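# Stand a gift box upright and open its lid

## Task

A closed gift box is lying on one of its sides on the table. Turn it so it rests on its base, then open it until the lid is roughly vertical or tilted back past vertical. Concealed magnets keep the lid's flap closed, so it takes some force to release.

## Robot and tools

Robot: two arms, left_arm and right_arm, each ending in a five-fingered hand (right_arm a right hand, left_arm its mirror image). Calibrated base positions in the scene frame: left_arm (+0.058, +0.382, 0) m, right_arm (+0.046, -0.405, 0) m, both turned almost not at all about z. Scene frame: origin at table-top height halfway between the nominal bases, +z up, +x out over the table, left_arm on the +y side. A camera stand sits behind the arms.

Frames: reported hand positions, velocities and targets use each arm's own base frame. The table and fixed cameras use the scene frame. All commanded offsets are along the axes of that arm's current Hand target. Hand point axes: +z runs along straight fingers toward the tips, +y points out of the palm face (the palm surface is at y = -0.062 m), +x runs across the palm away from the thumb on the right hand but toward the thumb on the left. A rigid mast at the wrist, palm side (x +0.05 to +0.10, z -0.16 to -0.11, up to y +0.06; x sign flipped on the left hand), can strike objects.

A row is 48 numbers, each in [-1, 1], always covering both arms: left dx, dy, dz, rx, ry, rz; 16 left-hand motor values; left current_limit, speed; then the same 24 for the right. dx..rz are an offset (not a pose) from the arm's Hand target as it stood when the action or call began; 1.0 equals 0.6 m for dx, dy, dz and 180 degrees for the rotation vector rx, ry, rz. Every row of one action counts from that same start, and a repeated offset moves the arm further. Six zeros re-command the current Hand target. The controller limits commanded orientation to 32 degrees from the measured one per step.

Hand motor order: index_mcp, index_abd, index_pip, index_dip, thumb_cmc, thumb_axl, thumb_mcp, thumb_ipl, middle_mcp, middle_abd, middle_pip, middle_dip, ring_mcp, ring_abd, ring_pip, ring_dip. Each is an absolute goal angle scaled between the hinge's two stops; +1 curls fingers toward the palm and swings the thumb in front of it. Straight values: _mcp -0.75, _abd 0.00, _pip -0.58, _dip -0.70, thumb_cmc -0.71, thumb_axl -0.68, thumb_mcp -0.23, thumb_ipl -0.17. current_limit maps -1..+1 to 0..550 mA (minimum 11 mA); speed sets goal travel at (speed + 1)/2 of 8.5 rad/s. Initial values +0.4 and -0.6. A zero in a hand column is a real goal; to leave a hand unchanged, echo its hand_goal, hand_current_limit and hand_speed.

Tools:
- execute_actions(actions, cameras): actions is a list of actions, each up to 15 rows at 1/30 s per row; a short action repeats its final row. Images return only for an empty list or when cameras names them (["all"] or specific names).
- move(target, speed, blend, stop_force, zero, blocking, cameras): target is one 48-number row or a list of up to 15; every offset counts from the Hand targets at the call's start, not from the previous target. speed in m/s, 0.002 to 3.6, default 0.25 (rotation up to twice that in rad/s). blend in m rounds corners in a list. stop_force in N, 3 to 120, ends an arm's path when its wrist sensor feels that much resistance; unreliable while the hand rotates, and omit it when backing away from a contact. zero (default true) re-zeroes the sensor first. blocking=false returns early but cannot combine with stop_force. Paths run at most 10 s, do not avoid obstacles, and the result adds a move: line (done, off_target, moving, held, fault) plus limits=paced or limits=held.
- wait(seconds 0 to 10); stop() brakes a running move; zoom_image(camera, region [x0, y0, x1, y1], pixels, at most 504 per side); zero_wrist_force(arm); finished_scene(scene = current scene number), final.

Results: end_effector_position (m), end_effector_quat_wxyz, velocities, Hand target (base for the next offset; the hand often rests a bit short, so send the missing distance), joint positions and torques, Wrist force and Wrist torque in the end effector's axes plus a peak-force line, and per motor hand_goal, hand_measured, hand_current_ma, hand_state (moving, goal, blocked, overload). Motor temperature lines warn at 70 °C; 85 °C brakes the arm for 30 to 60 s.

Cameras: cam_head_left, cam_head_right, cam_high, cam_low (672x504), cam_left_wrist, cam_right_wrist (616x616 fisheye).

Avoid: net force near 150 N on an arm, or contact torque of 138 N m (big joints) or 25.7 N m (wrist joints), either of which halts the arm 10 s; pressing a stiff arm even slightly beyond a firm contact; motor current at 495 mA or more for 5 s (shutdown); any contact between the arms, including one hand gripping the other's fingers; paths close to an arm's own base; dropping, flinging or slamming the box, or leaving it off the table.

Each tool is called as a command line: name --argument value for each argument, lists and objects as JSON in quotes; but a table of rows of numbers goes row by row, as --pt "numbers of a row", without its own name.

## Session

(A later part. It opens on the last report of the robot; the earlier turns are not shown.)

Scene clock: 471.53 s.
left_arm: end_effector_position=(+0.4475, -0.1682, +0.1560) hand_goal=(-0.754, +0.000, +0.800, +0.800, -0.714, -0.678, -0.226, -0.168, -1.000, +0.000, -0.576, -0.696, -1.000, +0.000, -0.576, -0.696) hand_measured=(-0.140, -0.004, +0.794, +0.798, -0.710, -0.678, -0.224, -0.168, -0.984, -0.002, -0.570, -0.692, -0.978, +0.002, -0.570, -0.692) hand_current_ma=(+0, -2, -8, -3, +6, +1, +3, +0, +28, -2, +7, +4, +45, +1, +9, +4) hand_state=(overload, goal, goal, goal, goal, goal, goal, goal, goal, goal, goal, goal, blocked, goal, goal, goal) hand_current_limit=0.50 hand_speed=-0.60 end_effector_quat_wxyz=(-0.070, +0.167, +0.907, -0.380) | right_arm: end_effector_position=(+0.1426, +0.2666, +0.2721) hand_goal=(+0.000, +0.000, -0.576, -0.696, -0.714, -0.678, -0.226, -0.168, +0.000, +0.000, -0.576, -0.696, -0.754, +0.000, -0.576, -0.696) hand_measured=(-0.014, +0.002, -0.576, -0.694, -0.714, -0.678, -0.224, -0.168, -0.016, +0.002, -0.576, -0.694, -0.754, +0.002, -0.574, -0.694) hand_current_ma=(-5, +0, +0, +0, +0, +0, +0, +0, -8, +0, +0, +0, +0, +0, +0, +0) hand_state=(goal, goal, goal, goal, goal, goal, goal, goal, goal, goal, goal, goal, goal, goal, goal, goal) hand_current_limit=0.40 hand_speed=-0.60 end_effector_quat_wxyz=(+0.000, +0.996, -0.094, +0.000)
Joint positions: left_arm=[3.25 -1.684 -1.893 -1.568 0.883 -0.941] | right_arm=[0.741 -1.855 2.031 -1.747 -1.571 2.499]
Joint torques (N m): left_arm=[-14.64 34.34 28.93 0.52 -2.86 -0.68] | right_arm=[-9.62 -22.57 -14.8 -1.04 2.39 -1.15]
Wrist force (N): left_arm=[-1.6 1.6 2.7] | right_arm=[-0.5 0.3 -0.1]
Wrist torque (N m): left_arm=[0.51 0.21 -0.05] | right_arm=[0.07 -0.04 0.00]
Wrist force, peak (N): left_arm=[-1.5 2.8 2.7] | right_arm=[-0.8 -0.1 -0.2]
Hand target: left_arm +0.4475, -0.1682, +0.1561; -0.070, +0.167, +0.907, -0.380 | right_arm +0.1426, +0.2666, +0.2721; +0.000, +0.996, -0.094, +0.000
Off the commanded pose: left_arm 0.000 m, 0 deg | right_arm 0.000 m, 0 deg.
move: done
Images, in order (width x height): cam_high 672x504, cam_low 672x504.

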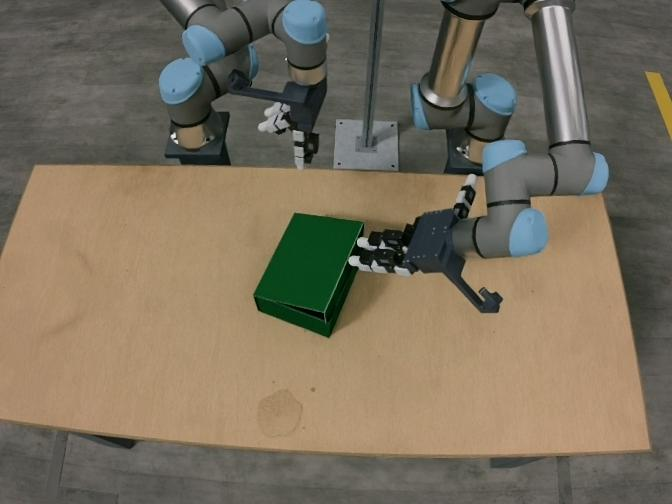

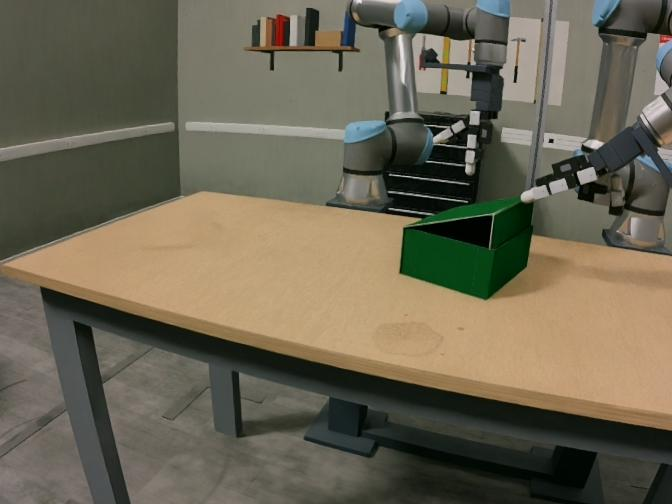

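move --pt "0 0.0353 -0.0353 0 0 0 -0.754 0 0.8 0.8 -0.714 -0.678 -0.226 -0.168 -1 0 -0.576 -0.696 -1 0 -0.576 -0.696 0.5 -0.6 0 0 0 0 0 0 0 0 -0.576 -0.696 -0.714 -0.678 -0.226 -0.168 0 0 -0.576 -0.696 -0.754 0 -0.576 -0.696 0.4 -0.6" --pt "0 0.1531 0.0825 0 0 0 -0.754 0 0.8 0.8 -0.714 -0.678 -0.226 -0.168 -1 0 -0.576 -0.696 -1 0 -0.576 -0.696 0.5 -0.6 0 0 0 0 0 0 0 0 -0.576 -0.696 -0.714 -0.678 -0.226 -0.168 0 0 -0.576 -0.696 -0.754 0 -0.576 -0.696 0.4 -0.6" --pt "0 0.1013 0.1343 0 0 0 -0.754 0 0.8 0.8 -0.714 -0.678 -0.226 -0.168 -1 0 -0.576 -0.696 -1 0 -0.576 -0.696 0.5 -0.6 0 0 0 0 0 0 0 0 -0.576 -0.696 -0.714 -0.678 -0.226 -0.168 0 0 -0.576 -0.696 -0.754 0 -0.576 -0.696 0.4 -0.6" --pt "0 0.0377 0.0801 0 0 0 -0.754 0 0.8 0.8 -0.714 -0.678 -0.226 -0.168 -1 0 -0.576 -0.696 -1 0 -0.576 -0.696 0.5 -0.6 0 0 0 0 0 0 0 0 -0.576 -0.696 -0.714 -0.678 -0.226 -0.168 0 0 -0.576 -0.696 -0.754 0 -0.576 -0.696 0.4 -0.6" --speed '[0.1,0.1,0.05,0.05]' --cameras '["cam_high","cam_low"]'

zoom_image --camera "cam_low" --region '[380, 110, 620, 330]'

zoom_image --camera "cam_high" --region '[250, 180, 430, 360]'

Scene clock: 486.97 s.
left_arm: end_effector_position=(+0.4409, -0.1853, +0.1062) hand_goal=(-0.754, +0.000, +0.800, +0.800, -0.714, -0.678, -0.226, -0.168, -1.000, +0.000, -0.576, -0.696, -1.000, +0.000, -0.576, -0.696) hand_measured=(-0.140, -0.004, +0.794, +0.798, -0.710, -0.678, -0.224, -0.168, -0.984, -0.002, -0.570, -0.692, -0.978, +0.000, -0.570, -0.692) hand_current_ma=(+0, -2, -8, -3, +6, +1, +3, +0, +28, -2, +7, +4, +45, +0, +9, +4) hand_state=(overload, goal, goal, goal, goal, goal, goal, goal, goal, goal, goal, goal, blocked, goal, goal, goal) hand_current_limit=0.50 hand_speed=-0.60 end_effector_quat_wxyz=(-0.070, +0.167, +0.907, -0.380) | right_arm: end_effector_position=(+0.1426, +0.2666, +0.2721) hand_goal=(+0.000, +0.000, -0.576, -0.696, -0.714, -0.678, -0.226, -0.168, +0.000, +0.000, -0.576, -0.696, -0.754, +0.000, -0.576, -0.696) hand_measured=(-0.014, +0.002, -0.576, -0.694, -0.714, -0.678, -0.224, -0.168, -0.016, +0.002, -0.576, -0.694, -0.754, +0.002, -0.574, -0.694) hand_current_ma=(-5, +0, +0, +0, +0, +0, +0, +0, -8, +0, +0, +0, +0, +0, +0, +0) hand_state=(goal, goal, goal, goal, goal, goal, goal, goal, goal, goal, goal, goal, goal, goal, goal, goal) hand_current_limit=0.40 hand_speed=-0.60 end_effector_quat_wxyz=(+0.000, +0.996, -0.094, +0.000)
Joint positions: left_arm=[3.217 -1.737 -1.982 -1.4 0.869 -0.981] | right_arm=[0.741 -1.855 2.031 -1.747 -1.571 2.499]
Joint torques (N m): left_arm=[-14.69 35.09 27.14 0.51 -2.9 -1.06] | right_arm=[-10.02 -22.66 -15.72 -1.28 2.25 -1.47]
Wrist force (N): left_arm=[-1.9 1.6 2.9] | right_arm=[-0.3 0.1 0.1]
Wrist torque (N m): left_arm=[0.53 0.28 -0.06] | right_arm=[0.03 -0.06 0.02]
Wrist force, peak (N): left_arm=[-1.7 2.9 2.8] | right_arm=[-0.5 0.5 -0.8]
Hand target: left_arm +0.4409, -0.1853, +0.1063; -0.070, +0.167, +0.907, -0.380 | right_arm +0.1426, +0.2666, +0.2721; +0.000, +0.996, -0.094, +0.000
Off the commanded pose: left_arm 0.000 m, 0 deg | right_arm 0.000 m, 0 deg.
move: done
Images, in order (width x height): cam_high 672x504, cam_low 672x504.

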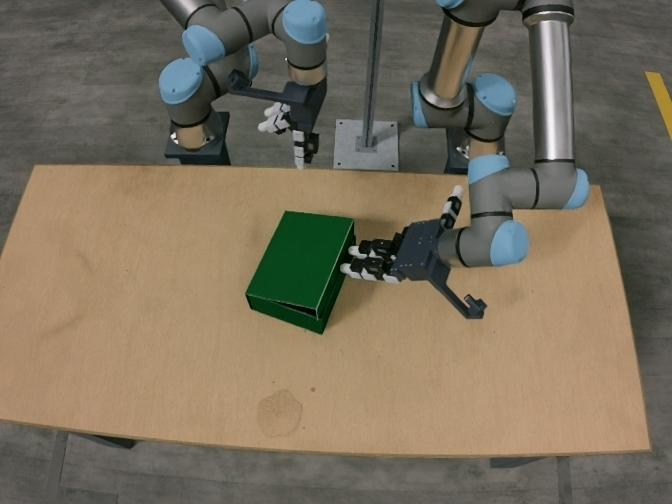

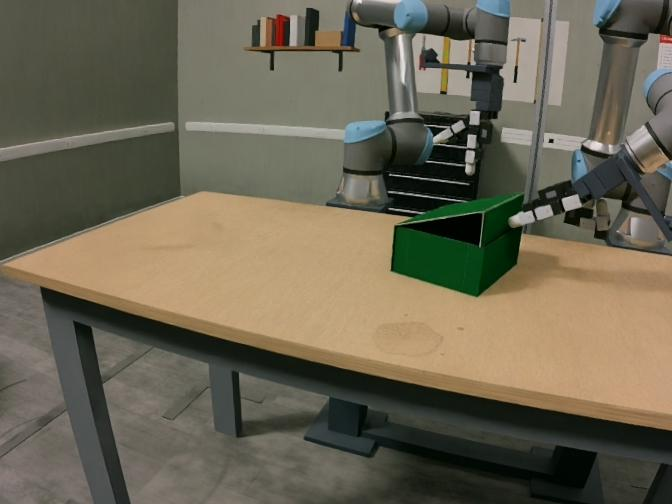

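Scaled by 2.100 from the camera's 672x504 image, which has a finer 960x720 frame.

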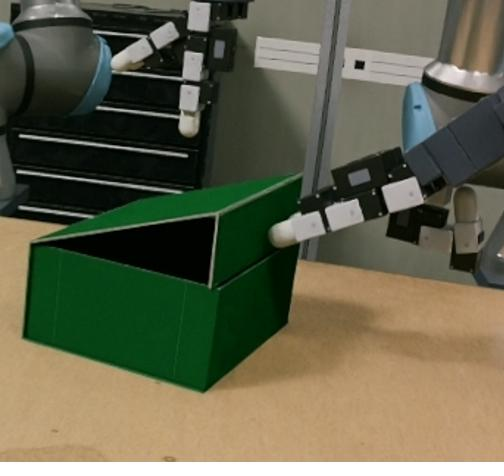

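Scaled by 2.800 from the camera's 672x504 image, which has a finer 960x720 frame.

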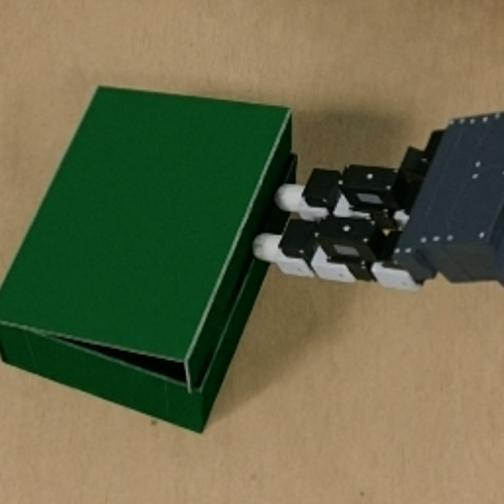

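move --pt "0 0.118 -0.118 0 0 0 -0.754 0 0.8 0.8 -0.714 -0.678 -0.226 -0.168 -1 0 -0.576 -0.696 -1 0 -0.576 -0.696 0.4 -0.6 0.197 -0.209 -0.02 0 0 -0.483 -0.754 0 -0.576 -0.696 -0.714 -0.678 -0.226 -0.168 -0.754 0 0.8 -0.696 -0.754 0 0.8 -0.696 0.6 -0.6" --pt "0 0.118 -0.118 0 0 0 -0.754 0 0.8 0.8 -0.714 -0.678 -0.226 -0.168 -1 0 -0.576 -0.696 -1 0 -0.576 -0.696 0.4 -0.6 0.197 -0.209 0.195 0 0 -0.483 -0.754 0 -0.576 -0.696 -0.714 -0.678 -0.226 -0.168 -0.754 0 0.8 -0.696 -0.754 0 0.8 -0.696 0.6 -0.6" --speed 0.3 --cameras '["cam_high","cam_low","cam_right_wrist"]'

zoom_image --camera "cam_low" --region '[360, 110, 600, 330]'

zoom_image --camera "cam_high" --region '[230, 150, 430, 350]'

Scene clock: 514.63 s.
left_arm: end_effector_position=(+0.4766, -0.0918, +0.1055) hand_goal=(-0.754, +0.000, +0.800, +0.800, -0.714, -0.678, -0.226, -0.168, -1.000, +0.000, -0.576, -0.696, -1.000, +0.000, -0.576, -0.696) hand_measured=(-0.140, -0.004, +0.794, +0.798, -0.710, -0.678, -0.224, -0.168, -0.984, -0.002, -0.570, -0.692, -0.978, +0.000, -0.570, -0.692) hand_current_ma=(+0, -2, -8, -3, +6, +1, +3, +0, +28, -2, +7, +4, +45, +0, +9, +4) hand_state=(overload, goal, goal, goal, goal, goal, goal, goal, goal, goal, goal, goal, blocked, goal, goal, goal) hand_current_limit=0.40 hand_speed=-0.60 end_effector_quat_wxyz=(-0.070, +0.167, +0.907, -0.380) | right_arm: end_effector_position=(+0.2821, +0.3677, +0.1552) hand_goal=(-0.754, +0.000, -0.576, -0.696, -0.714, -0.678, -0.226, -0.168, -0.754, +0.000, +0.800, -0.696, -0.754, +0.000, +0.800, -0.696) hand_measured=(-0.750, +0.002, -0.576, -0.694, -0.714, -0.678, -0.224, -0.168, -0.752, +0.002, +0.792, -0.694, -0.754, +0.002, +0.792, -0.694) hand_current_ma=(+0, +0, +0, +0, +0, +0, +0, +0, +0, +0, -2, +0, +0, +0, -1, +0) hand_state=(goal, goal, goal, goal, goal, goal, goal, goal, goal, goal, goal, goal, goal, goal, goal, goal) hand_current_limit=0.60 hand_speed=-0.60 end_effector_quat_wxyz=(+0.000, +0.787, +0.617, +0.000)
Joint positions: left_arm=[3.389 -1.794 -1.882 -1.564 0.947 -0.786] | right_arm=[0.812 -1.563 2.106 -2.114 -1.571 1.053]
Joint torques (N m): left_arm=[12.77 25.45 27.63 0.4 1.32 1.41] | right_arm=[8.89 -10.81 -12.5 -4.05 -2.53 1.97]
Wrist force (N): left_arm=[-1.5 1.6 2.5] | right_arm=[-0.1 0.3 -0.3]
Wrist torque (N m): left_arm=[0.52 0.19 -0.20] | right_arm=[0.06 -0.04 -0.04]
Wrist force, peak (N): left_arm=[-1.8 1.9 2.8] | right_arm=[-0.1 0.5 -1.5]
Hand target: left_arm +0.4766, -0.0918, +0.1055; -0.070, +0.167, +0.907, -0.380 | right_arm +0.2821, +0.3678, +0.1551; +0.000, +0.787, +0.617, +0.000
Off the commanded pose: left_arm 0.000 m, 0 deg | right_arm 0.000 m, 0 deg.
move: done
camera_calibration:
cam_right_wrist: T_world_to_cam=[[0.446918, -0.893525, -0.0433268, 0.249664], [-0.589049, -0.330387, 0.737473, 0.120868], [-0.673265, -0.304068, -0.673985, 0.529251], [0, 0, 0, 1]] pos_world=[0.315943, 0.423943, 0.278388]
Images, in order (width x height): cam_high 672x504, cam_low 672x504, cam_right_wrist 616x616.

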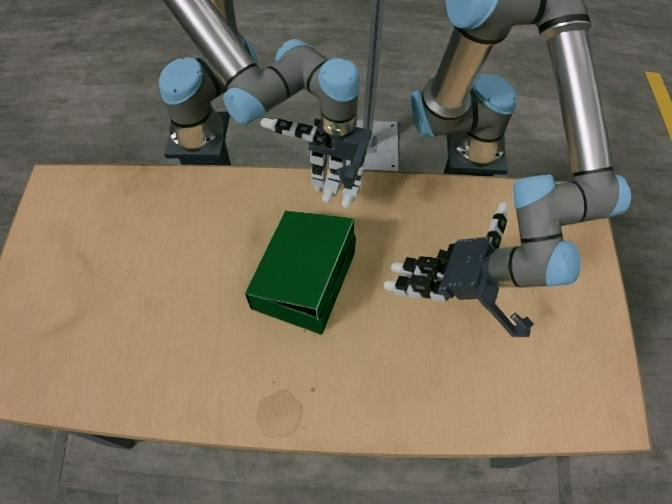

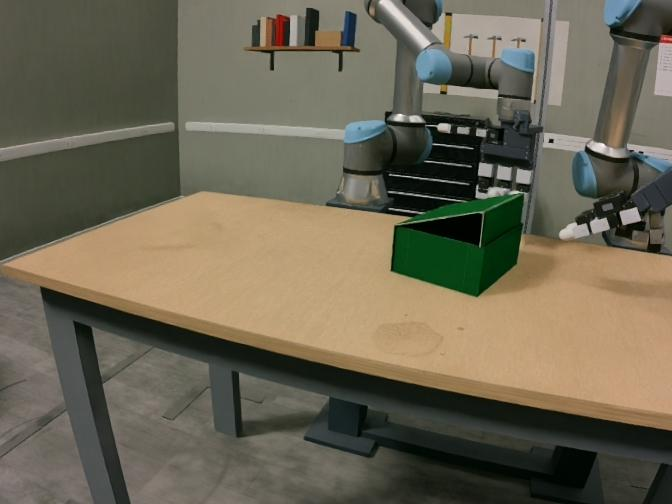

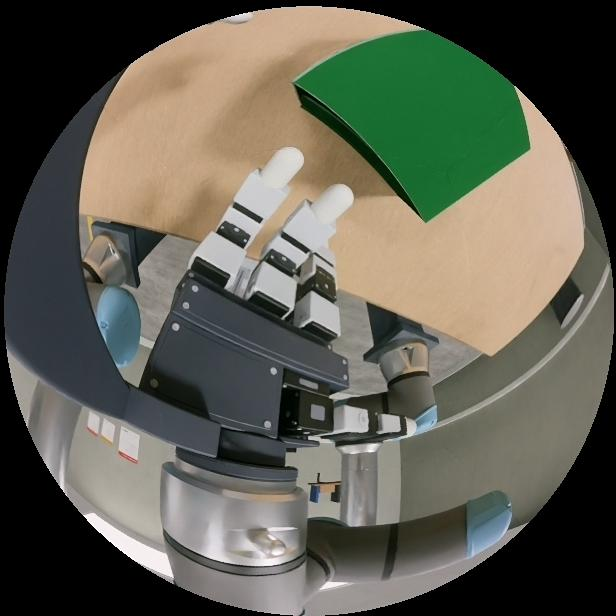

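Scaled by 2.100 from the camera's 672x504 image, which has a finer 960x720 frame.

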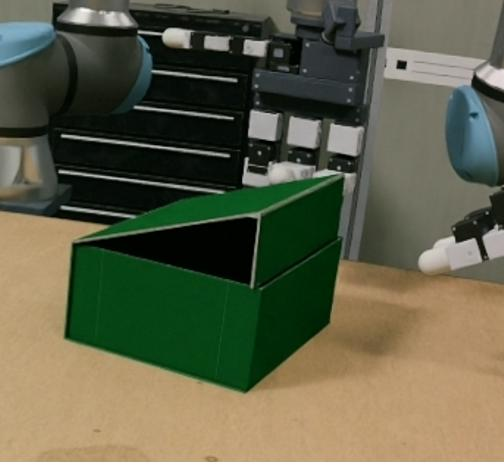

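Scaled by 2.520 from the camera's 672x504 image, which has a finer 960x720 frame.

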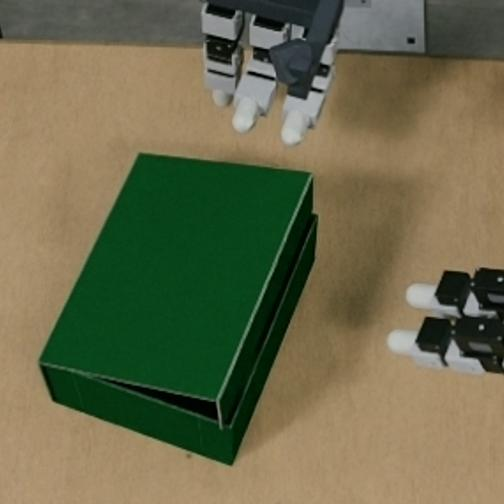

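move --target '[0,0,0,0,0,0,-0.754,0,0.8,0.8,-0.714,-0.678,-0.226,-0.168,-1,0,-0.576,-0.696,-1,0,-0.576,-0.696,0.4,-0.6,0,0.16,0,0,0,0,-0.754,0,-0.576,-0.696,-0.714,-0.678,-0.226,-0.168,-0.754,0,0.8,-0.696,-0.754,0,0.8,-0.696,0.6,-0.6]' --speed 0.05 --stop_force 4 --cameras '["cam_high","cam_low","cam_right_wrist"]'

zoom_image --camera "cam_low" --region '[360, 110, 600, 330]'

zoom_image --camera "cam_high" --region '[230, 150, 430, 350]'

zoom_image --camera "cam_right_wrist" --region '[150, 20, 450, 320]'

Scene clock: 530.80 s.
left_arm: end_effector_position=(+0.4766, -0.0918, +0.1055) hand_goal=(-0.754, +0.000, +0.800, +0.800, -0.714, -0.678, -0.226, -0.168, -1.000, +0.000, -0.576, -0.696, -1.000, +0.000, -0.576, -0.696) hand_measured=(-0.140, -0.004, +0.794, +0.798, -0.710, -0.678, -0.224, -0.168, -0.984, -0.002, -0.570, -0.692, -0.978, +0.000, -0.570, -0.692) hand_current_ma=(+0, -2, -8, -3, +6, +1, +3, +0, +28, -2, +7, +4, +45, +0, +9, +4) hand_state=(overload, goal, goal, goal, goal, goal, goal, goal, goal, goal, goal, goal, blocked, goal, goal, goal) hand_current_limit=0.40 hand_speed=-0.60 end_effector_quat_wxyz=(-0.070, +0.167, +0.907, -0.380) | right_arm: end_effector_position=(+0.3754, +0.3448, +0.1551) hand_goal=(-0.754, +0.000, -0.576, -0.696, -0.714, -0.678, -0.226, -0.168, -0.754, +0.000, +0.800, -0.696, -0.754, +0.000, +0.800, -0.696) hand_measured=(-0.750, +0.002, -0.576, -0.694, -0.714, -0.678, -0.224, -0.168, -0.760, +0.002, +0.800, -0.694, -0.754, +0.002, +0.792, -0.694) hand_current_ma=(+0, +0, +0, +0, +0, +0, +0, +0, -1, +0, +0, +0, +0, +0, -1, +0) hand_state=(goal, goal, goal, goal, goal, goal, goal, goal, goal, goal, goal, goal, goal, goal, goal, goal) hand_current_limit=0.60 hand_speed=-0.60 end_effector_quat_wxyz=(+0.000, +0.787, +0.617, +0.000)
Joint positions: left_arm=[3.389 -1.794 -1.882 -1.564 0.947 -0.786] | right_arm=[0.638 -1.491 2.03 -2.11 -1.571 0.879]
Joint torques (N m): left_arm=[12.04 24.58 27.47 0.43 1.19 1.34] | right_arm=[-10.25 -13.62 -27.77 -1.36 2.23 -1.59]
Wrist force (N): left_arm=[-1.6 1.5 2.7] | right_arm=[-0.5 -1.2 -0.3]
Wrist torque (N m): left_arm=[0.49 0.20 -0.21] | right_arm=[0.00 -0.01 -0.05]
Wrist force, peak (N): left_arm=[-1.7 1.5 2.9] | right_arm=[-0.1 -1.5 -0.7]
Hand target: left_arm +0.4766, -0.0918, +0.1055; -0.070, +0.167, +0.907, -0.380 | right_arm +0.3754, +0.3448, +0.1551; +0.000, +0.787, +0.617, +0.000
Off the commanded pose: left_arm 0.000 m, 0 deg | right_arm 0.000 m, 0 deg.
move: done
camera_calibration:
cam_right_wrist: T_world_to_cam=[[0.447, -0.893482, -0.0433641, 0.187509], [-0.589048, -0.330485, 0.737429, 0.168253], [-0.673211, -0.304087, -0.674031, 0.585033], [0, 0, 0, 1]] pos_world=[0.409143, 0.401042, 0.278388]
Images, in order (width x height): cam_high 672x504, cam_low 672x504, cam_right_wrist 616x616.

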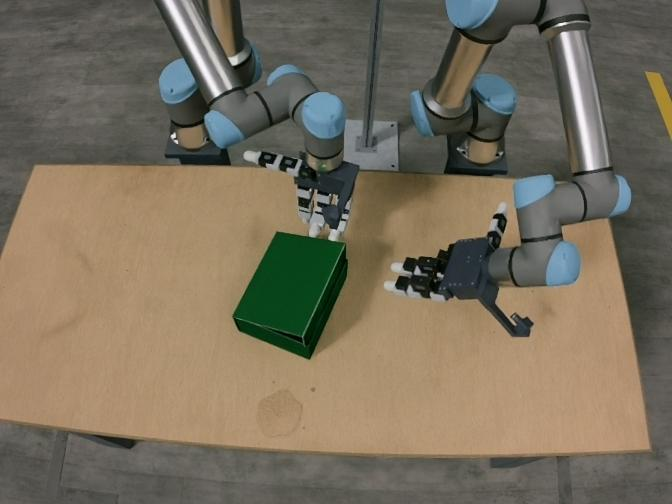

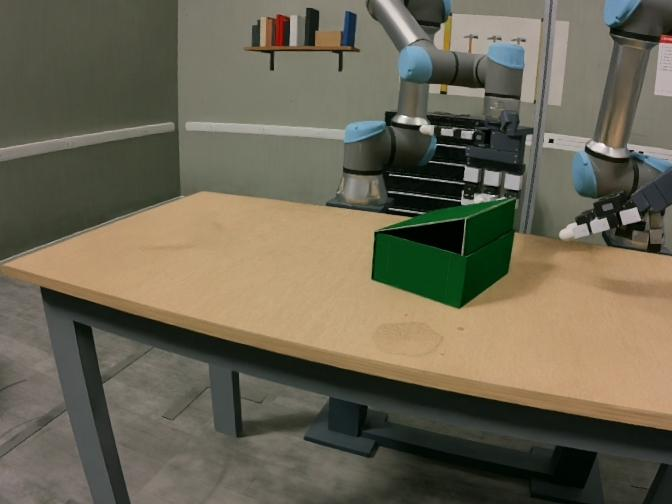

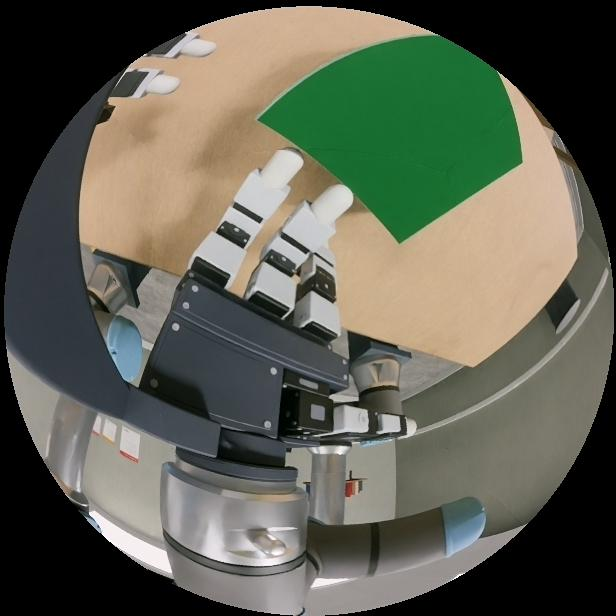

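Scaled by 2.100 from the camera's 672x504 image, which has a finer 960x720 frame.

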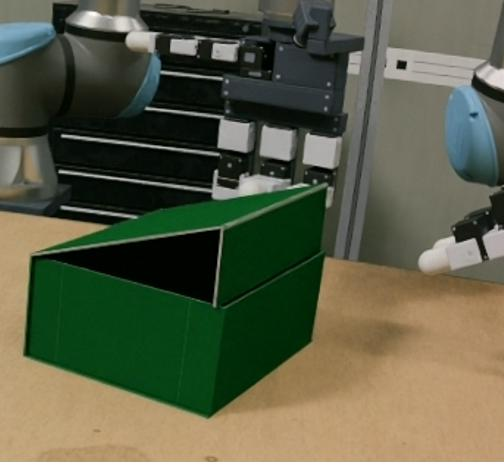

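Scaled by 2.520 from the camera's 672x504 image, which has a finer 960x720 frame.

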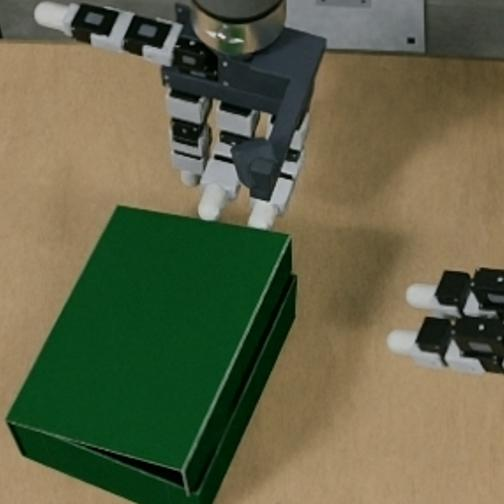

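Scaled by 1.680 from the camera's 616x616 image, which has a finer 880x880 frame.

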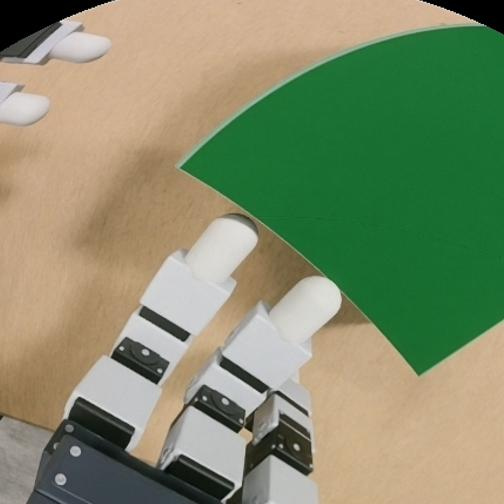

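move --pt "0 0 0 0 0 0 -0.754 0 0.8 0.8 -0.714 -0.678 -0.226 -0.168 -1 0 -0.576 -0.696 -1 0 -0.576 -0.696 0.4 -0.6 0 -0.05 0.005 0 0 0 -0.754 0 -0.576 -0.696 -0.714 -0.678 -0.226 -0.168 -0.754 0 -0.576 -0.696 -0.754 0 0.75 -0.696 0.7 -0.6" --speed 0.1

move --target '[0,0,0,0,0,0,-0.754,0,0.8,0.8,-0.714,-0.678,-0.226,-0.168,-1,0,-0.576,-0.696,-1,0,-0.576,-0.696,0.4,-0.6,0,0.125,0,0,0,0,-0.754,0,-0.576,-0.696,-0.714,-0.678,-0.226,-0.168,-0.754,0,-0.576,-0.696,-0.754,0,0.75,-0.696,0.7,-0.6]' --speed 0.04 --stop_force 3 --cameras '["cam_high","cam_low","cam_right_wrist"]'

zoom_image --camera "cam_low" --region '[360, 110, 600, 330]'

zoom_image --camera "cam_high" --region '[230, 150, 430, 350]'

zoom_image --camera "cam_right_wrist" --region '[150, 20, 450, 320]'

Scene clock: 539.50 s.
left_arm: end_effector_position=(+0.4766, -0.0918, +0.1055) hand_goal=(-0.754, +0.000, +0.800, +0.800, -0.714, -0.678, -0.226, -0.168, -1.000, +0.000, -0.576, -0.696, -1.000, +0.000, -0.576, -0.696) hand_measured=(-0.140, -0.004, +0.794, +0.798, -0.710, -0.678, -0.224, -0.168, -0.984, -0.002, -0.570, -0.692, -0.978, +0.000, -0.570, -0.692) hand_current_ma=(+0, -2, -8, -3, +6, +1, +3, +0, +28, -2, +7, +4, +45, +0, +9, +4) hand_state=(overload, goal, goal, goal, goal, goal, goal, goal, goal, goal, goal, goal, blocked, goal, goal, goal) hand_current_limit=0.40 hand_speed=-0.60 end_effector_quat_wxyz=(-0.070, +0.167, +0.907, -0.380) | right_arm: end_effector_position=(+0.3462, +0.3520, +0.1521) hand_goal=(-0.754, +0.000, -0.576, -0.696, -0.714, -0.678, -0.226, -0.168, -0.754, +0.000, -0.576, -0.696, -0.754, +0.000, +0.750, -0.696) hand_measured=(-0.750, +0.002, -0.576, -0.694, -0.714, -0.678, -0.224, -0.168, -0.752, +0.002, -0.572, -0.694, -0.754, +0.002, +0.750, -0.694) hand_current_ma=(+0, +0, +0, +0, +0, +0, +0, +0, +0, +0, +0, +0, +0, +0, +0, +0) hand_state=(goal, goal, goal, goal, goal, goal, goal, goal, goal, goal, goal, goal, goal, goal, goal, goal) hand_current_limit=0.70 hand_speed=-0.60 end_effector_quat_wxyz=(+0.000, +0.787, +0.617, +0.000)
Joint positions: left_arm=[3.389 -1.794 -1.882 -1.564 0.947 -0.786] | right_arm=[0.689 -1.513 2.064 -2.121 -1.571 0.93]
Joint torques (N m): left_arm=[12.04 25 27.45 0.34 1.24 1.27] | right_arm=[8.57 -35.14 -12.33 -4.09 -2.58 1.88]
Wrist force (N): left_arm=[-1.5 1.9 2.7] | right_arm=[-0.4 0.3 -0.2]
Wrist torque (N m): left_arm=[0.54 0.19 -0.21] | right_arm=[0.00 -0.01 -0.13]
Wrist force, peak (N): left_arm=[-1.6 1.7 2.9] | right_arm=[-0.2 -1.4 -2.1]
Hand target: left_arm +0.4766, -0.0918, +0.1055; -0.070, +0.167, +0.907, -0.380 | right_arm +0.3462, +0.3520, +0.1521; +0.000, +0.787, +0.617, +0.000
Off the commanded pose: left_arm 0.000 m, 0 deg | right_arm 0.000 m, 0 deg.
move: done

Scene clock: 542.40 s.
left_arm: end_effector_position=(+0.4766, -0.0918, +0.1055) hand_goal=(-0.754, +0.000, +0.800, +0.800, -0.714, -0.678, -0.226, -0.168, -1.000, +0.000, -0.576, -0.696, -1.000, +0.000, -0.576, -0.696) hand_measured=(-0.140, -0.004, +0.794, +0.798, -0.710, -0.678, -0.224, -0.168, -0.984, -0.002, -0.570, -0.692, -0.978, +0.000, -0.570, -0.692) hand_current_ma=(+0, -2, -8, -3, +6, +1, +3, +0, +28, -2, +7, +4, +45, +0, +9, +4) hand_state=(overload, goal, goal, goal, goal, goal, goal, goal, goal, goal, goal, goal, blocked, goal, goal, goal) hand_current_limit=0.40 hand_speed=-0.60 end_effector_quat_wxyz=(-0.070, +0.167, +0.907, -0.380) | right_arm: end_effector_position=(+0.4191, +0.3341, +0.1521) hand_goal=(-0.754, +0.000, -0.576, -0.696, -0.714, -0.678, -0.226, -0.168, -0.754, +0.000, -0.576, -0.696, -0.754, +0.000, +0.750, -0.696) hand_measured=(-0.750, +0.002, -0.576, -0.694, -0.714, -0.678, -0.224, -0.168, -0.752, +0.002, -0.572, -0.694, -0.754, +0.002, +0.750, -0.694) hand_current_ma=(+0, +0, +0, +0, +0, +0, +0, +0, +0, +0, +0, +0, +0, +0, +0, +0) hand_state=(goal, goal, goal, goal, goal, goal, goal, goal, goal, goal, goal, goal, goal, goal, goal, goal) hand_current_limit=0.70 hand_speed=-0.60 end_effector_quat_wxyz=(+0.000, +0.787, +0.617, +0.000)
Joint positions: left_arm=[3.389 -1.794 -1.882 -1.564 0.947 -0.786] | right_arm=[0.568 -1.441 1.983 -2.112 -1.571 0.809]
Joint torques (N m): left_arm=[12.37 25.68 27.67 0.46 1.2 1.21] | right_arm=[-10.15 -17.92 -27.81 -1.14 1.95 -1.74]
Wrist force (N): left_arm=[-1.4 1.5 2.8] | right_arm=[-0.2 0.5 -0.2]
Wrist torque (N m): left_arm=[0.48 0.17 -0.20] | right_arm=[0.03 -0.05 0.00]
Wrist force, peak (N): left_arm=[-1.6 1.6 2.9] | right_arm=[-0.7 0.7 0.1]
Hand target: left_arm +0.4766, -0.0918, +0.1055; -0.070, +0.167, +0.907, -0.380 | right_arm +0.4191, +0.3341, +0.1521; +0.000, +0.787, +0.617, +0.000
Off the commanded pose: left_arm 0.000 m, 0 deg | right_arm 0.000 m, 0 deg.
move: done
camera_calibration:
cam_right_wrist: T_world_to_cam=[[0.44695, -0.89351, -0.043293, 0.158299], [-0.589138, -0.330426, 0.737384, 0.192701], [-0.673165, -0.304068, -0.674085, 0.609163], [0, 0, 0, 1]] pos_world=[0.452843, 0.390342, 0.275387]
Images, in order (width x height): cam_high 672x504, cam_low 672x504, cam_right_wrist 616x616.

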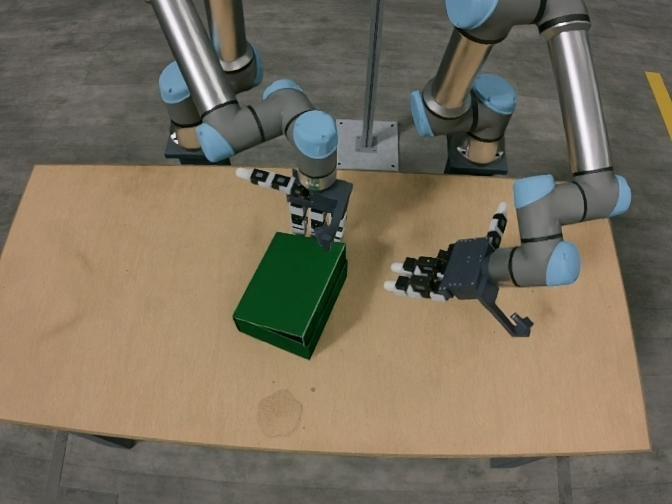

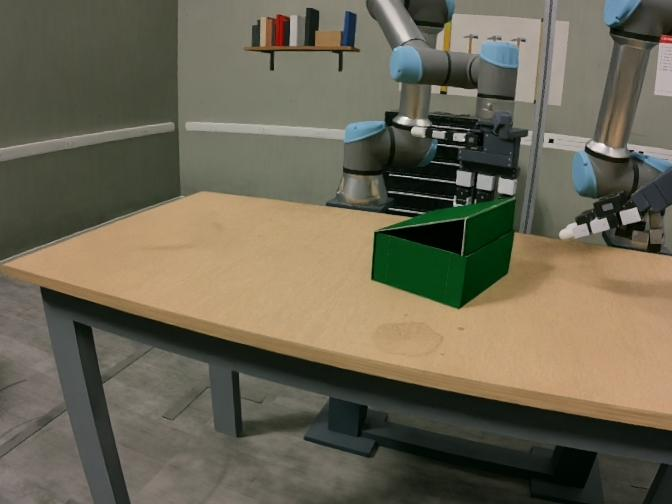

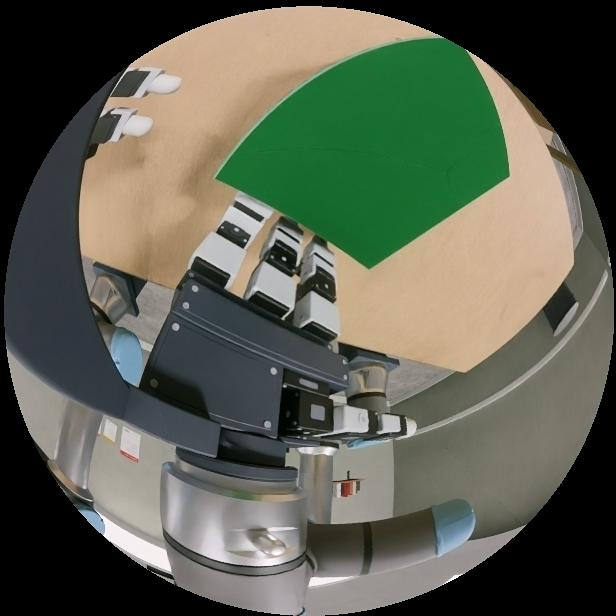

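Scaled by 2.100 from the camera's 672x504 image, which has a finer 960x720 frame.

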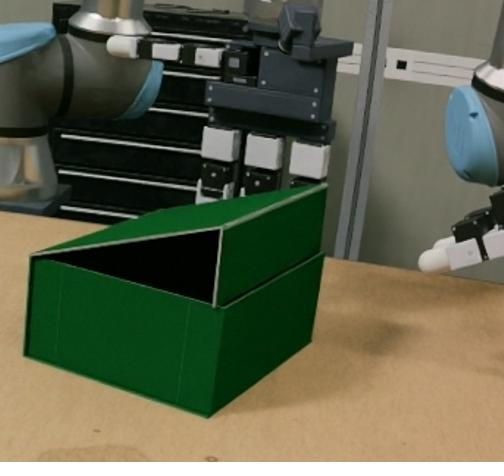

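Scaled by 2.520 from the camera's 672x504 image, which has a finer 960x720 frame.

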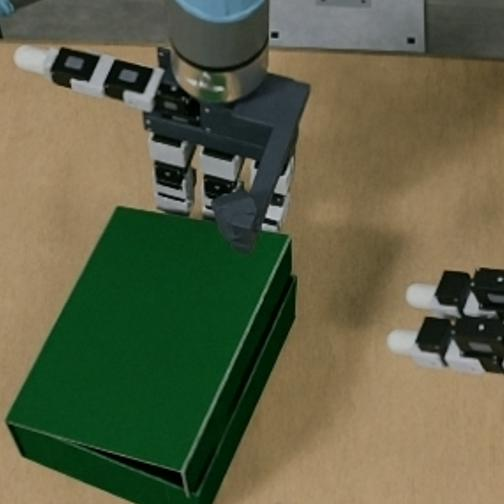

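Scaled by 1.680 from the camera's 616x616 image, which has a finer 880x880 frame.

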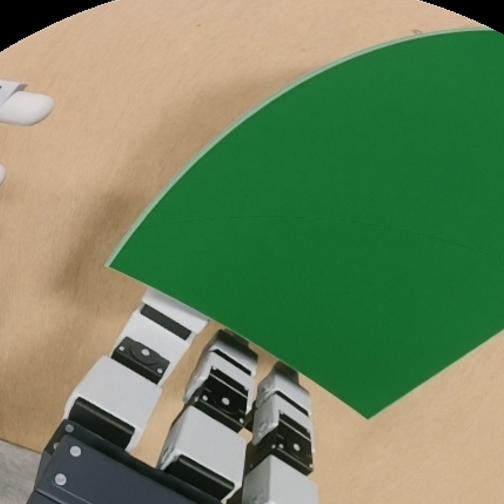

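move --pt "0 0 0 0 0 0 -0.754 0 0.8 0.8 -0.714 -0.678 -0.226 -0.168 -1 0 -0.576 -0.696 -1 0 -0.576 -0.696 0.4 -0.6 -0.0567 0 -0.1233 0 0 0 -0.754 0 -0.576 -0.696 -0.714 -0.678 -0.226 -0.168 -0.754 0 -0.576 -0.696 -0.754 0 0.75 -0.696 0.7 -0.6" --pt "0 0 0 0 0 0 -0.754 0 0.8 0.8 -0.714 -0.678 -0.226 -0.168 -1 0 -0.576 -0.696 -1 0 -0.576 -0.696 0.4 -0.6 -0.1433 0 -0.19 0 0 0 -0.754 0 -0.576 -0.696 -0.714 -0.678 -0.226 -0.168 -0.754 0 -0.576 -0.696 -0.754 0 0.75 -0.696 0.7 -0.6" --pt "0 0 0 0 0 0 -0.754 0 0.8 0.8 -0.714 -0.678 -0.226 -0.168 -1 0 -0.576 -0.696 -1 0 -0.576 -0.696 0.4 -0.6 -0.2283 0 -0.2117 0 0 0 -0.754 0 -0.576 -0.696 -0.714 -0.678 -0.226 -0.168 -0.754 0 -0.576 -0.696 -0.754 0 0.75 -0.696 0.7 -0.6" --speed 0.08 --blend 0.02 --cameras '["cam_high","cam_low"]'

zoom_image --camera "cam_low" --region '[340, 60, 600, 330]'

zoom_image --camera "cam_high" --region '[200, 150, 430, 380]'

Scene clock: 555.40 s.
left_arm: end_effector_position=(+0.4766, -0.0918, +0.1055) hand_goal=(-0.754, +0.000, +0.800, +0.800, -0.714, -0.678, -0.226, -0.168, -1.000, +0.000, -0.576, -0.696, -1.000, +0.000, -0.576, -0.696) hand_measured=(-0.140, -0.004, +0.794, +0.798, -0.710, -0.678, -0.224, -0.168, -0.984, -0.002, -0.570, -0.692, -0.978, +0.000, -0.570, -0.692) hand_current_ma=(+0, -2, -8, -3, +6, +1, +3, +0, +28, -2, +7, +4, +45, +0, +9, +4) hand_state=(overload, goal, goal, goal, goal, goal, goal, goal, goal, goal, goal, goal, blocked, goal, goal, goal) hand_current_limit=0.40 hand_speed=-0.60 end_effector_quat_wxyz=(-0.070, +0.167, +0.907, -0.380) | right_arm: end_effector_position=(+0.3864, +0.2012, +0.2791) hand_goal=(-0.754, +0.000, -0.576, -0.696, -0.714, -0.678, -0.226, -0.168, -0.754, +0.000, -0.576, -0.696, -0.754, +0.000, +0.750, -0.696) hand_measured=(-0.750, +0.002, -0.576, -0.694, -0.714, -0.678, -0.224, -0.168, -0.752, +0.002, -0.572, -0.694, -0.760, +0.002, +0.744, -0.694) hand_current_ma=(+0, +0, +0, +0, +0, +0, +0, +0, +0, +0, +0, +0, -1, +0, -1, +0) hand_state=(goal, goal, goal, goal, goal, goal, goal, goal, goal, goal, goal, goal, goal, goal, goal, goal) hand_current_limit=0.70 hand_speed=-0.60 end_effector_quat_wxyz=(+0.000, +0.787, +0.617, +0.000)
Joint positions: left_arm=[3.389 -1.794 -1.882 -1.564 0.947 -0.786] | right_arm=[0.322 -1.849 2.009 -1.731 -1.571 0.562]
Joint torques (N m): left_arm=[12.5 25.36 26.71 0.33 1.19 1.21] | right_arm=[-9.13 -24.94 -16.11 -1.18 2.46 -1.82]
Wrist force (N): left_arm=[-1.7 1.4 2.6] | right_arm=[-0.4 0.3 0.1]
Wrist torque (N m): left_arm=[0.48 0.21 -0.22] | right_arm=[0.05 -0.04 -0.02]
Wrist force, peak (N): left_arm=[-1.4 1.7 3.0] | right_arm=[0.2 0.0 1.1]
Hand target: left_arm +0.4766, -0.0918, +0.1055; -0.070, +0.167, +0.907, -0.380 | right_arm +0.3864, +0.2011, +0.2791; +0.000, +0.787, +0.617, +0.000
Off the commanded pose: left_arm 0.000 m, 0 deg | right_arm 0.000 m, 0 deg.
move: done
Images, in order (width x height): cam_high 672x504, cam_low 672x504.

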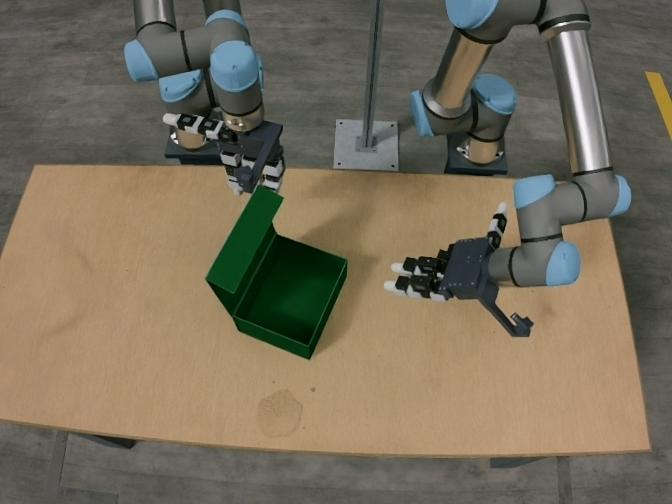

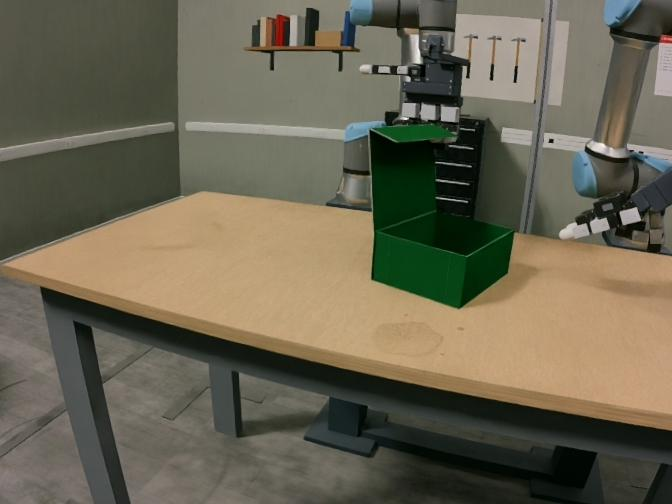

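Scaled by 1.867 from the camera's 672x504 image, which has a finer 960x720 frame.

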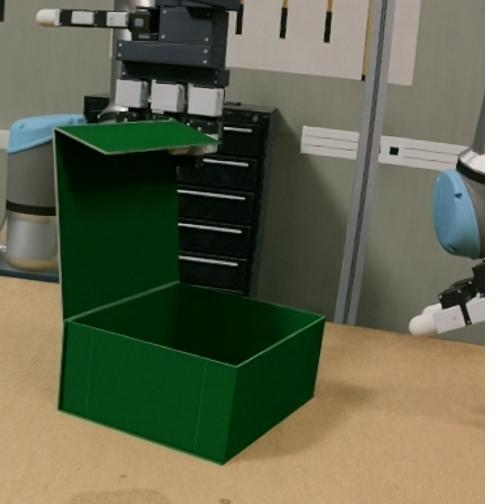

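Scaled by 2.191 from the camera's 672x504 image, which has a finer 960x720 frame.

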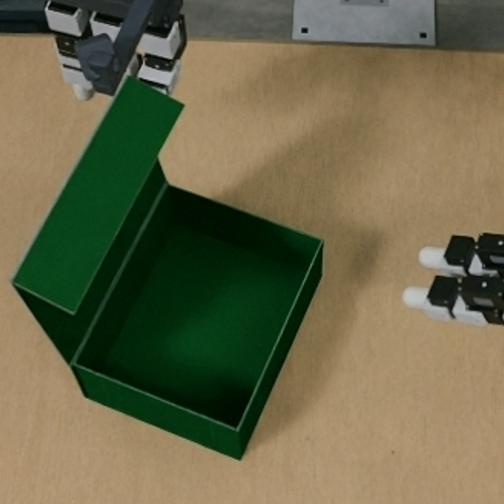

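move --target '[0,0,0,0,0,0,-0.754,0,0.8,0.8,-0.714,-0.678,-0.226,-0.168,-1,0,-0.576,-0.696,-1,0,-0.576,-0.696,0.4,-0.6,-0.08,0,0.006,0,0,0,-0.754,0,-0.576,-0.696,-0.714,-0.678,-0.226,-0.168,-0.754,0,-0.576,-0.696,-0.754,0,0.75,-0.696,0.7,-0.6]' --speed 0.04 --cameras '["cam_high","cam_low"]'

zoom_image --camera "cam_low" --region '[340, 60, 600, 330]'

Scene clock: 559.87 s.
left_arm: end_effector_position=(+0.4766, -0.0918, +0.1055) hand_goal=(-0.754, +0.000, +0.800, +0.800, -0.714, -0.678, -0.226, -0.168, -1.000, +0.000, -0.576, -0.696, -1.000, +0.000, -0.576, -0.696) hand_measured=(-0.140, -0.004, +0.794, +0.798, -0.710, -0.678, -0.224, -0.168, -0.984, -0.002, -0.570, -0.692, -0.978, +0.000, -0.570, -0.692) hand_current_ma=(+0, -2, -8, -3, +6, +1, +3, +0, +28, -2, +7, +4, +45, +0, +9, +4) hand_state=(overload, goal, goal, goal, goal, goal, goal, goal, goal, goal, goal, goal, blocked, goal, goal, goal) hand_current_limit=0.40 hand_speed=-0.60 end_effector_quat_wxyz=(-0.070, +0.167, +0.907, -0.380) | right_arm: end_effector_position=(+0.3750, +0.1545, +0.2755) hand_goal=(-0.754, +0.000, -0.576, -0.696, -0.714, -0.678, -0.226, -0.168, -0.754, +0.000, -0.576, -0.696, -0.754, +0.000, +0.750, -0.696) hand_measured=(-0.750, +0.002, -0.576, -0.694, -0.714, -0.678, -0.224, -0.168, -0.752, +0.002, -0.572, -0.694, -0.760, +0.002, +0.744, -0.696) hand_current_ma=(+0, +0, +0, +0, +0, +0, +0, +0, +0, +0, +0, +0, -1, +0, -1, +0) hand_state=(goal, goal, goal, goal, goal, goal, goal, goal, goal, goal, goal, goal, goal, goal, goal, goal) hand_current_limit=0.70 hand_speed=-0.60 end_effector_quat_wxyz=(+0.000, +0.787, +0.617, +0.000)
Joint positions: left_arm=[3.389 -1.794 -1.882 -1.564 0.947 -0.786] | right_arm=[0.202 -1.95 2.083 -1.704 -1.571 0.442]
Joint torques (N m): left_arm=[12.56 25.93 27.27 0.54 1.24 1.14] | right_arm=[-8.01 -18.12 -15.6 -1.55 2.52 -1.31]
Wrist force (N): left_arm=[-1.5 1.4 2.7] | right_arm=[0.0 0.3 0.4]
Wrist torque (N m): left_arm=[0.48 0.19 -0.20] | right_arm=[0.00 -0.05 0.04]
Wrist force, peak (N): left_arm=[-1.8 1.6 2.9] | right_arm=[-0.7 0.5 0.8]
Hand target: left_arm +0.4766, -0.0918, +0.1055; -0.070, +0.167, +0.907, -0.380 | right_arm +0.3749, +0.1545, +0.2755; +0.000, +0.787, +0.617, +0.000
Off the commanded pose: left_arm 0.000 m, 0 deg | right_arm 0.000 m, 0 deg.
move: done
Images, in order (width x height): cam_high 672x504, cam_low 672x504.

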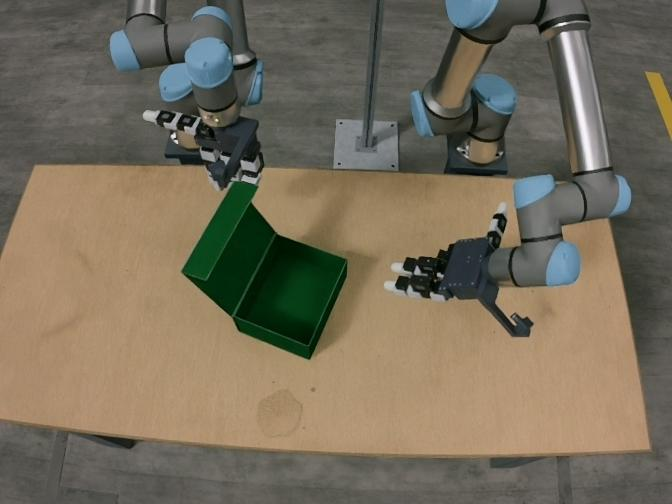

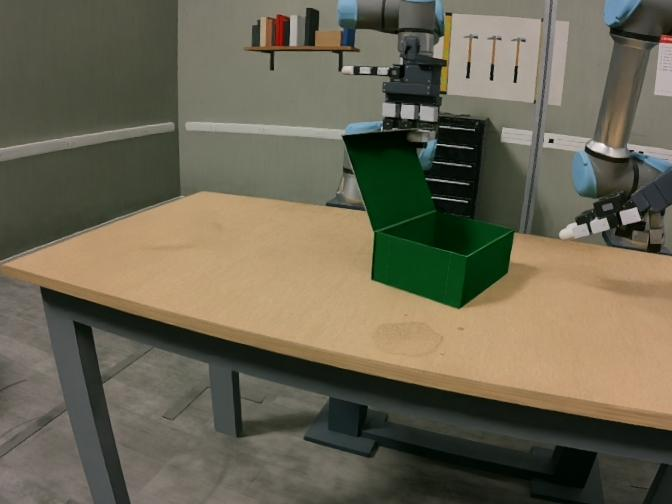

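Scaled by 1.867 from the camera's 672x504 image, which has a finer 960x720 frame.

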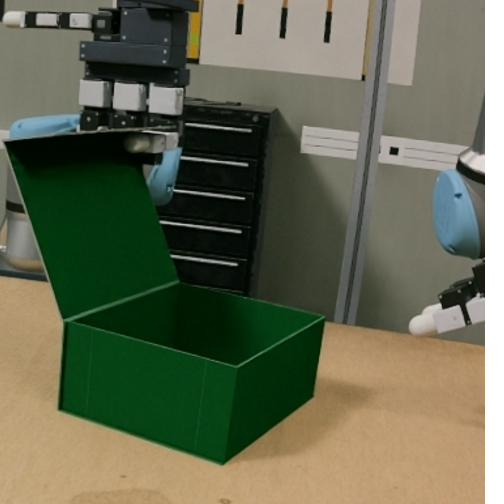

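move --target '[0,0,0,0,0,0,-0.754,0,0.8,0.8,-0.714,-0.678,-0.226,-0.168,-1,0,-0.576,-0.696,-1,0,-0.576,-0.696,0.4,-0.6,0.02,-0.18,0,0,0,0,-0.754,0,-0.576,-0.696,-0.714,-0.678,-0.226,-0.168,-0.754,0,-0.576,-0.696,-0.754,0,0.75,-0.696,0.7,-0.6]' --speed 0.08 --cameras '["cam_low","cam_high"]'

Scene clock: 575.47 s.
left_arm: end_effector_position=(+0.4766, -0.0918, +0.1055) hand_goal=(-0.754, +0.000, +0.800, +0.800, -0.714, -0.678, -0.226, -0.168, -1.000, +0.000, -0.576, -0.696, -1.000, +0.000, -0.576, -0.696) hand_measured=(-0.140, -0.004, +0.794, +0.798, -0.710, -0.678, -0.224, -0.168, -0.984, -0.002, -0.570, -0.692, -0.978, +0.000, -0.570, -0.692) hand_current_ma=(+0, -2, -8, -3, +6, +1, +3, +0, +28, -2, +7, +4, +45, +0, +9, +4) hand_state=(overload, goal, goal, goal, goal, goal, goal, goal, goal, goal, goal, goal, blocked, goal, goal, goal) hand_current_limit=0.40 hand_speed=-0.60 end_effector_quat_wxyz=(-0.070, +0.167, +0.907, -0.380) | right_arm: end_effector_position=(+0.2730, +0.1919, +0.2755) hand_goal=(-0.754, +0.000, -0.576, -0.696, -0.714, -0.678, -0.226, -0.168, -0.754, +0.000, -0.576, -0.696, -0.754, +0.000, +0.750, -0.696) hand_measured=(-0.750, +0.002, -0.576, -0.694, -0.714, -0.678, -0.224, -0.168, -0.752, +0.002, -0.572, -0.694, -0.758, +0.002, +0.744, -0.696) hand_current_ma=(+0, +0, +0, +0, +0, +0, +0, +0, +0, +0, +0, +0, -1, +0, -1, +0) hand_state=(goal, goal, goal, goal, goal, goal, goal, goal, goal, goal, goal, goal, goal, goal, goal, goal) hand_current_limit=0.70 hand_speed=-0.60 end_effector_quat_wxyz=(+0.000, +0.787, +0.617, +0.000)
Joint positions: left_arm=[3.389 -1.794 -1.882 -1.564 0.947 -0.786] | right_arm=[0.422 -2.105 2.164 -1.63 -1.571 0.663]
Joint torques (N m): left_arm=[11.92 25.56 26.68 0.41 1.21 1.09] | right_arm=[7.67 -14.03 -15.45 -1.18 -2.54 1.97]
Wrist force (N): left_arm=[-1.5 1.4 2.7] | right_arm=[-0.5 0.3 -0.1]
Wrist torque (N m): left_arm=[0.48 0.18 -0.20] | right_arm=[-0.01 0.01 -0.16]
Wrist force, peak (N): left_arm=[-1.5 1.7 2.9] | right_arm=[-0.4 1.4 0.7]
Hand target: left_arm +0.4766, -0.0918, +0.1055; -0.070, +0.167, +0.907, -0.380 | right_arm +0.2729, +0.1919, +0.2755; +0.000, +0.787, +0.617, +0.000
Off the commanded pose: left_arm 0.000 m, 0 deg | right_arm 0.000 m, 0 deg.
move: done
Images, in order (width x height): cam_high 672x504, cam_low 672x504.

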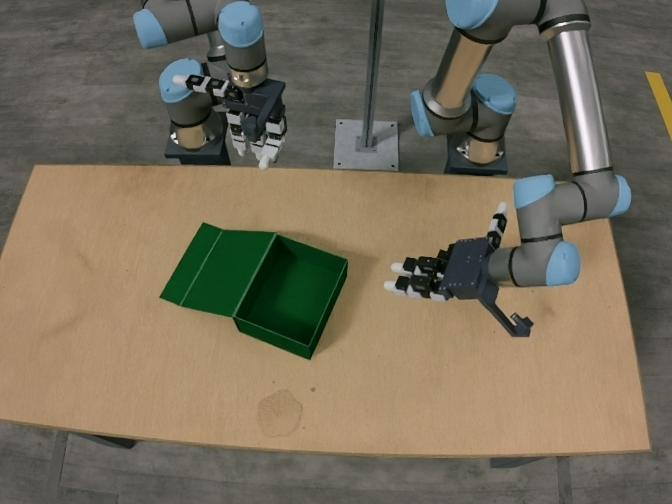

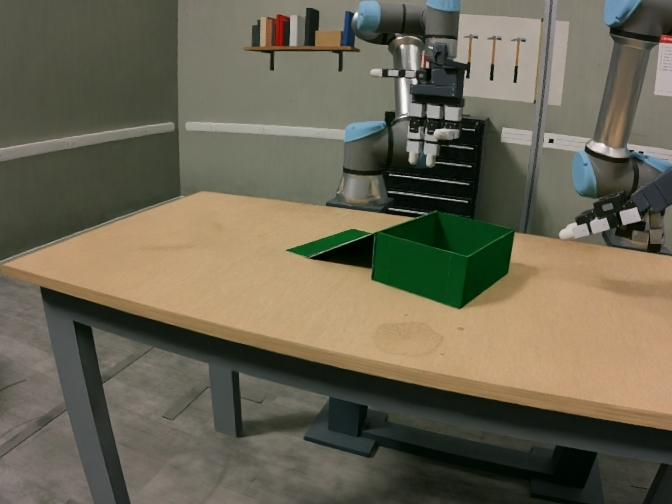

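Fully open.

finished_scene --scene 1

The scene is finished: the task was done.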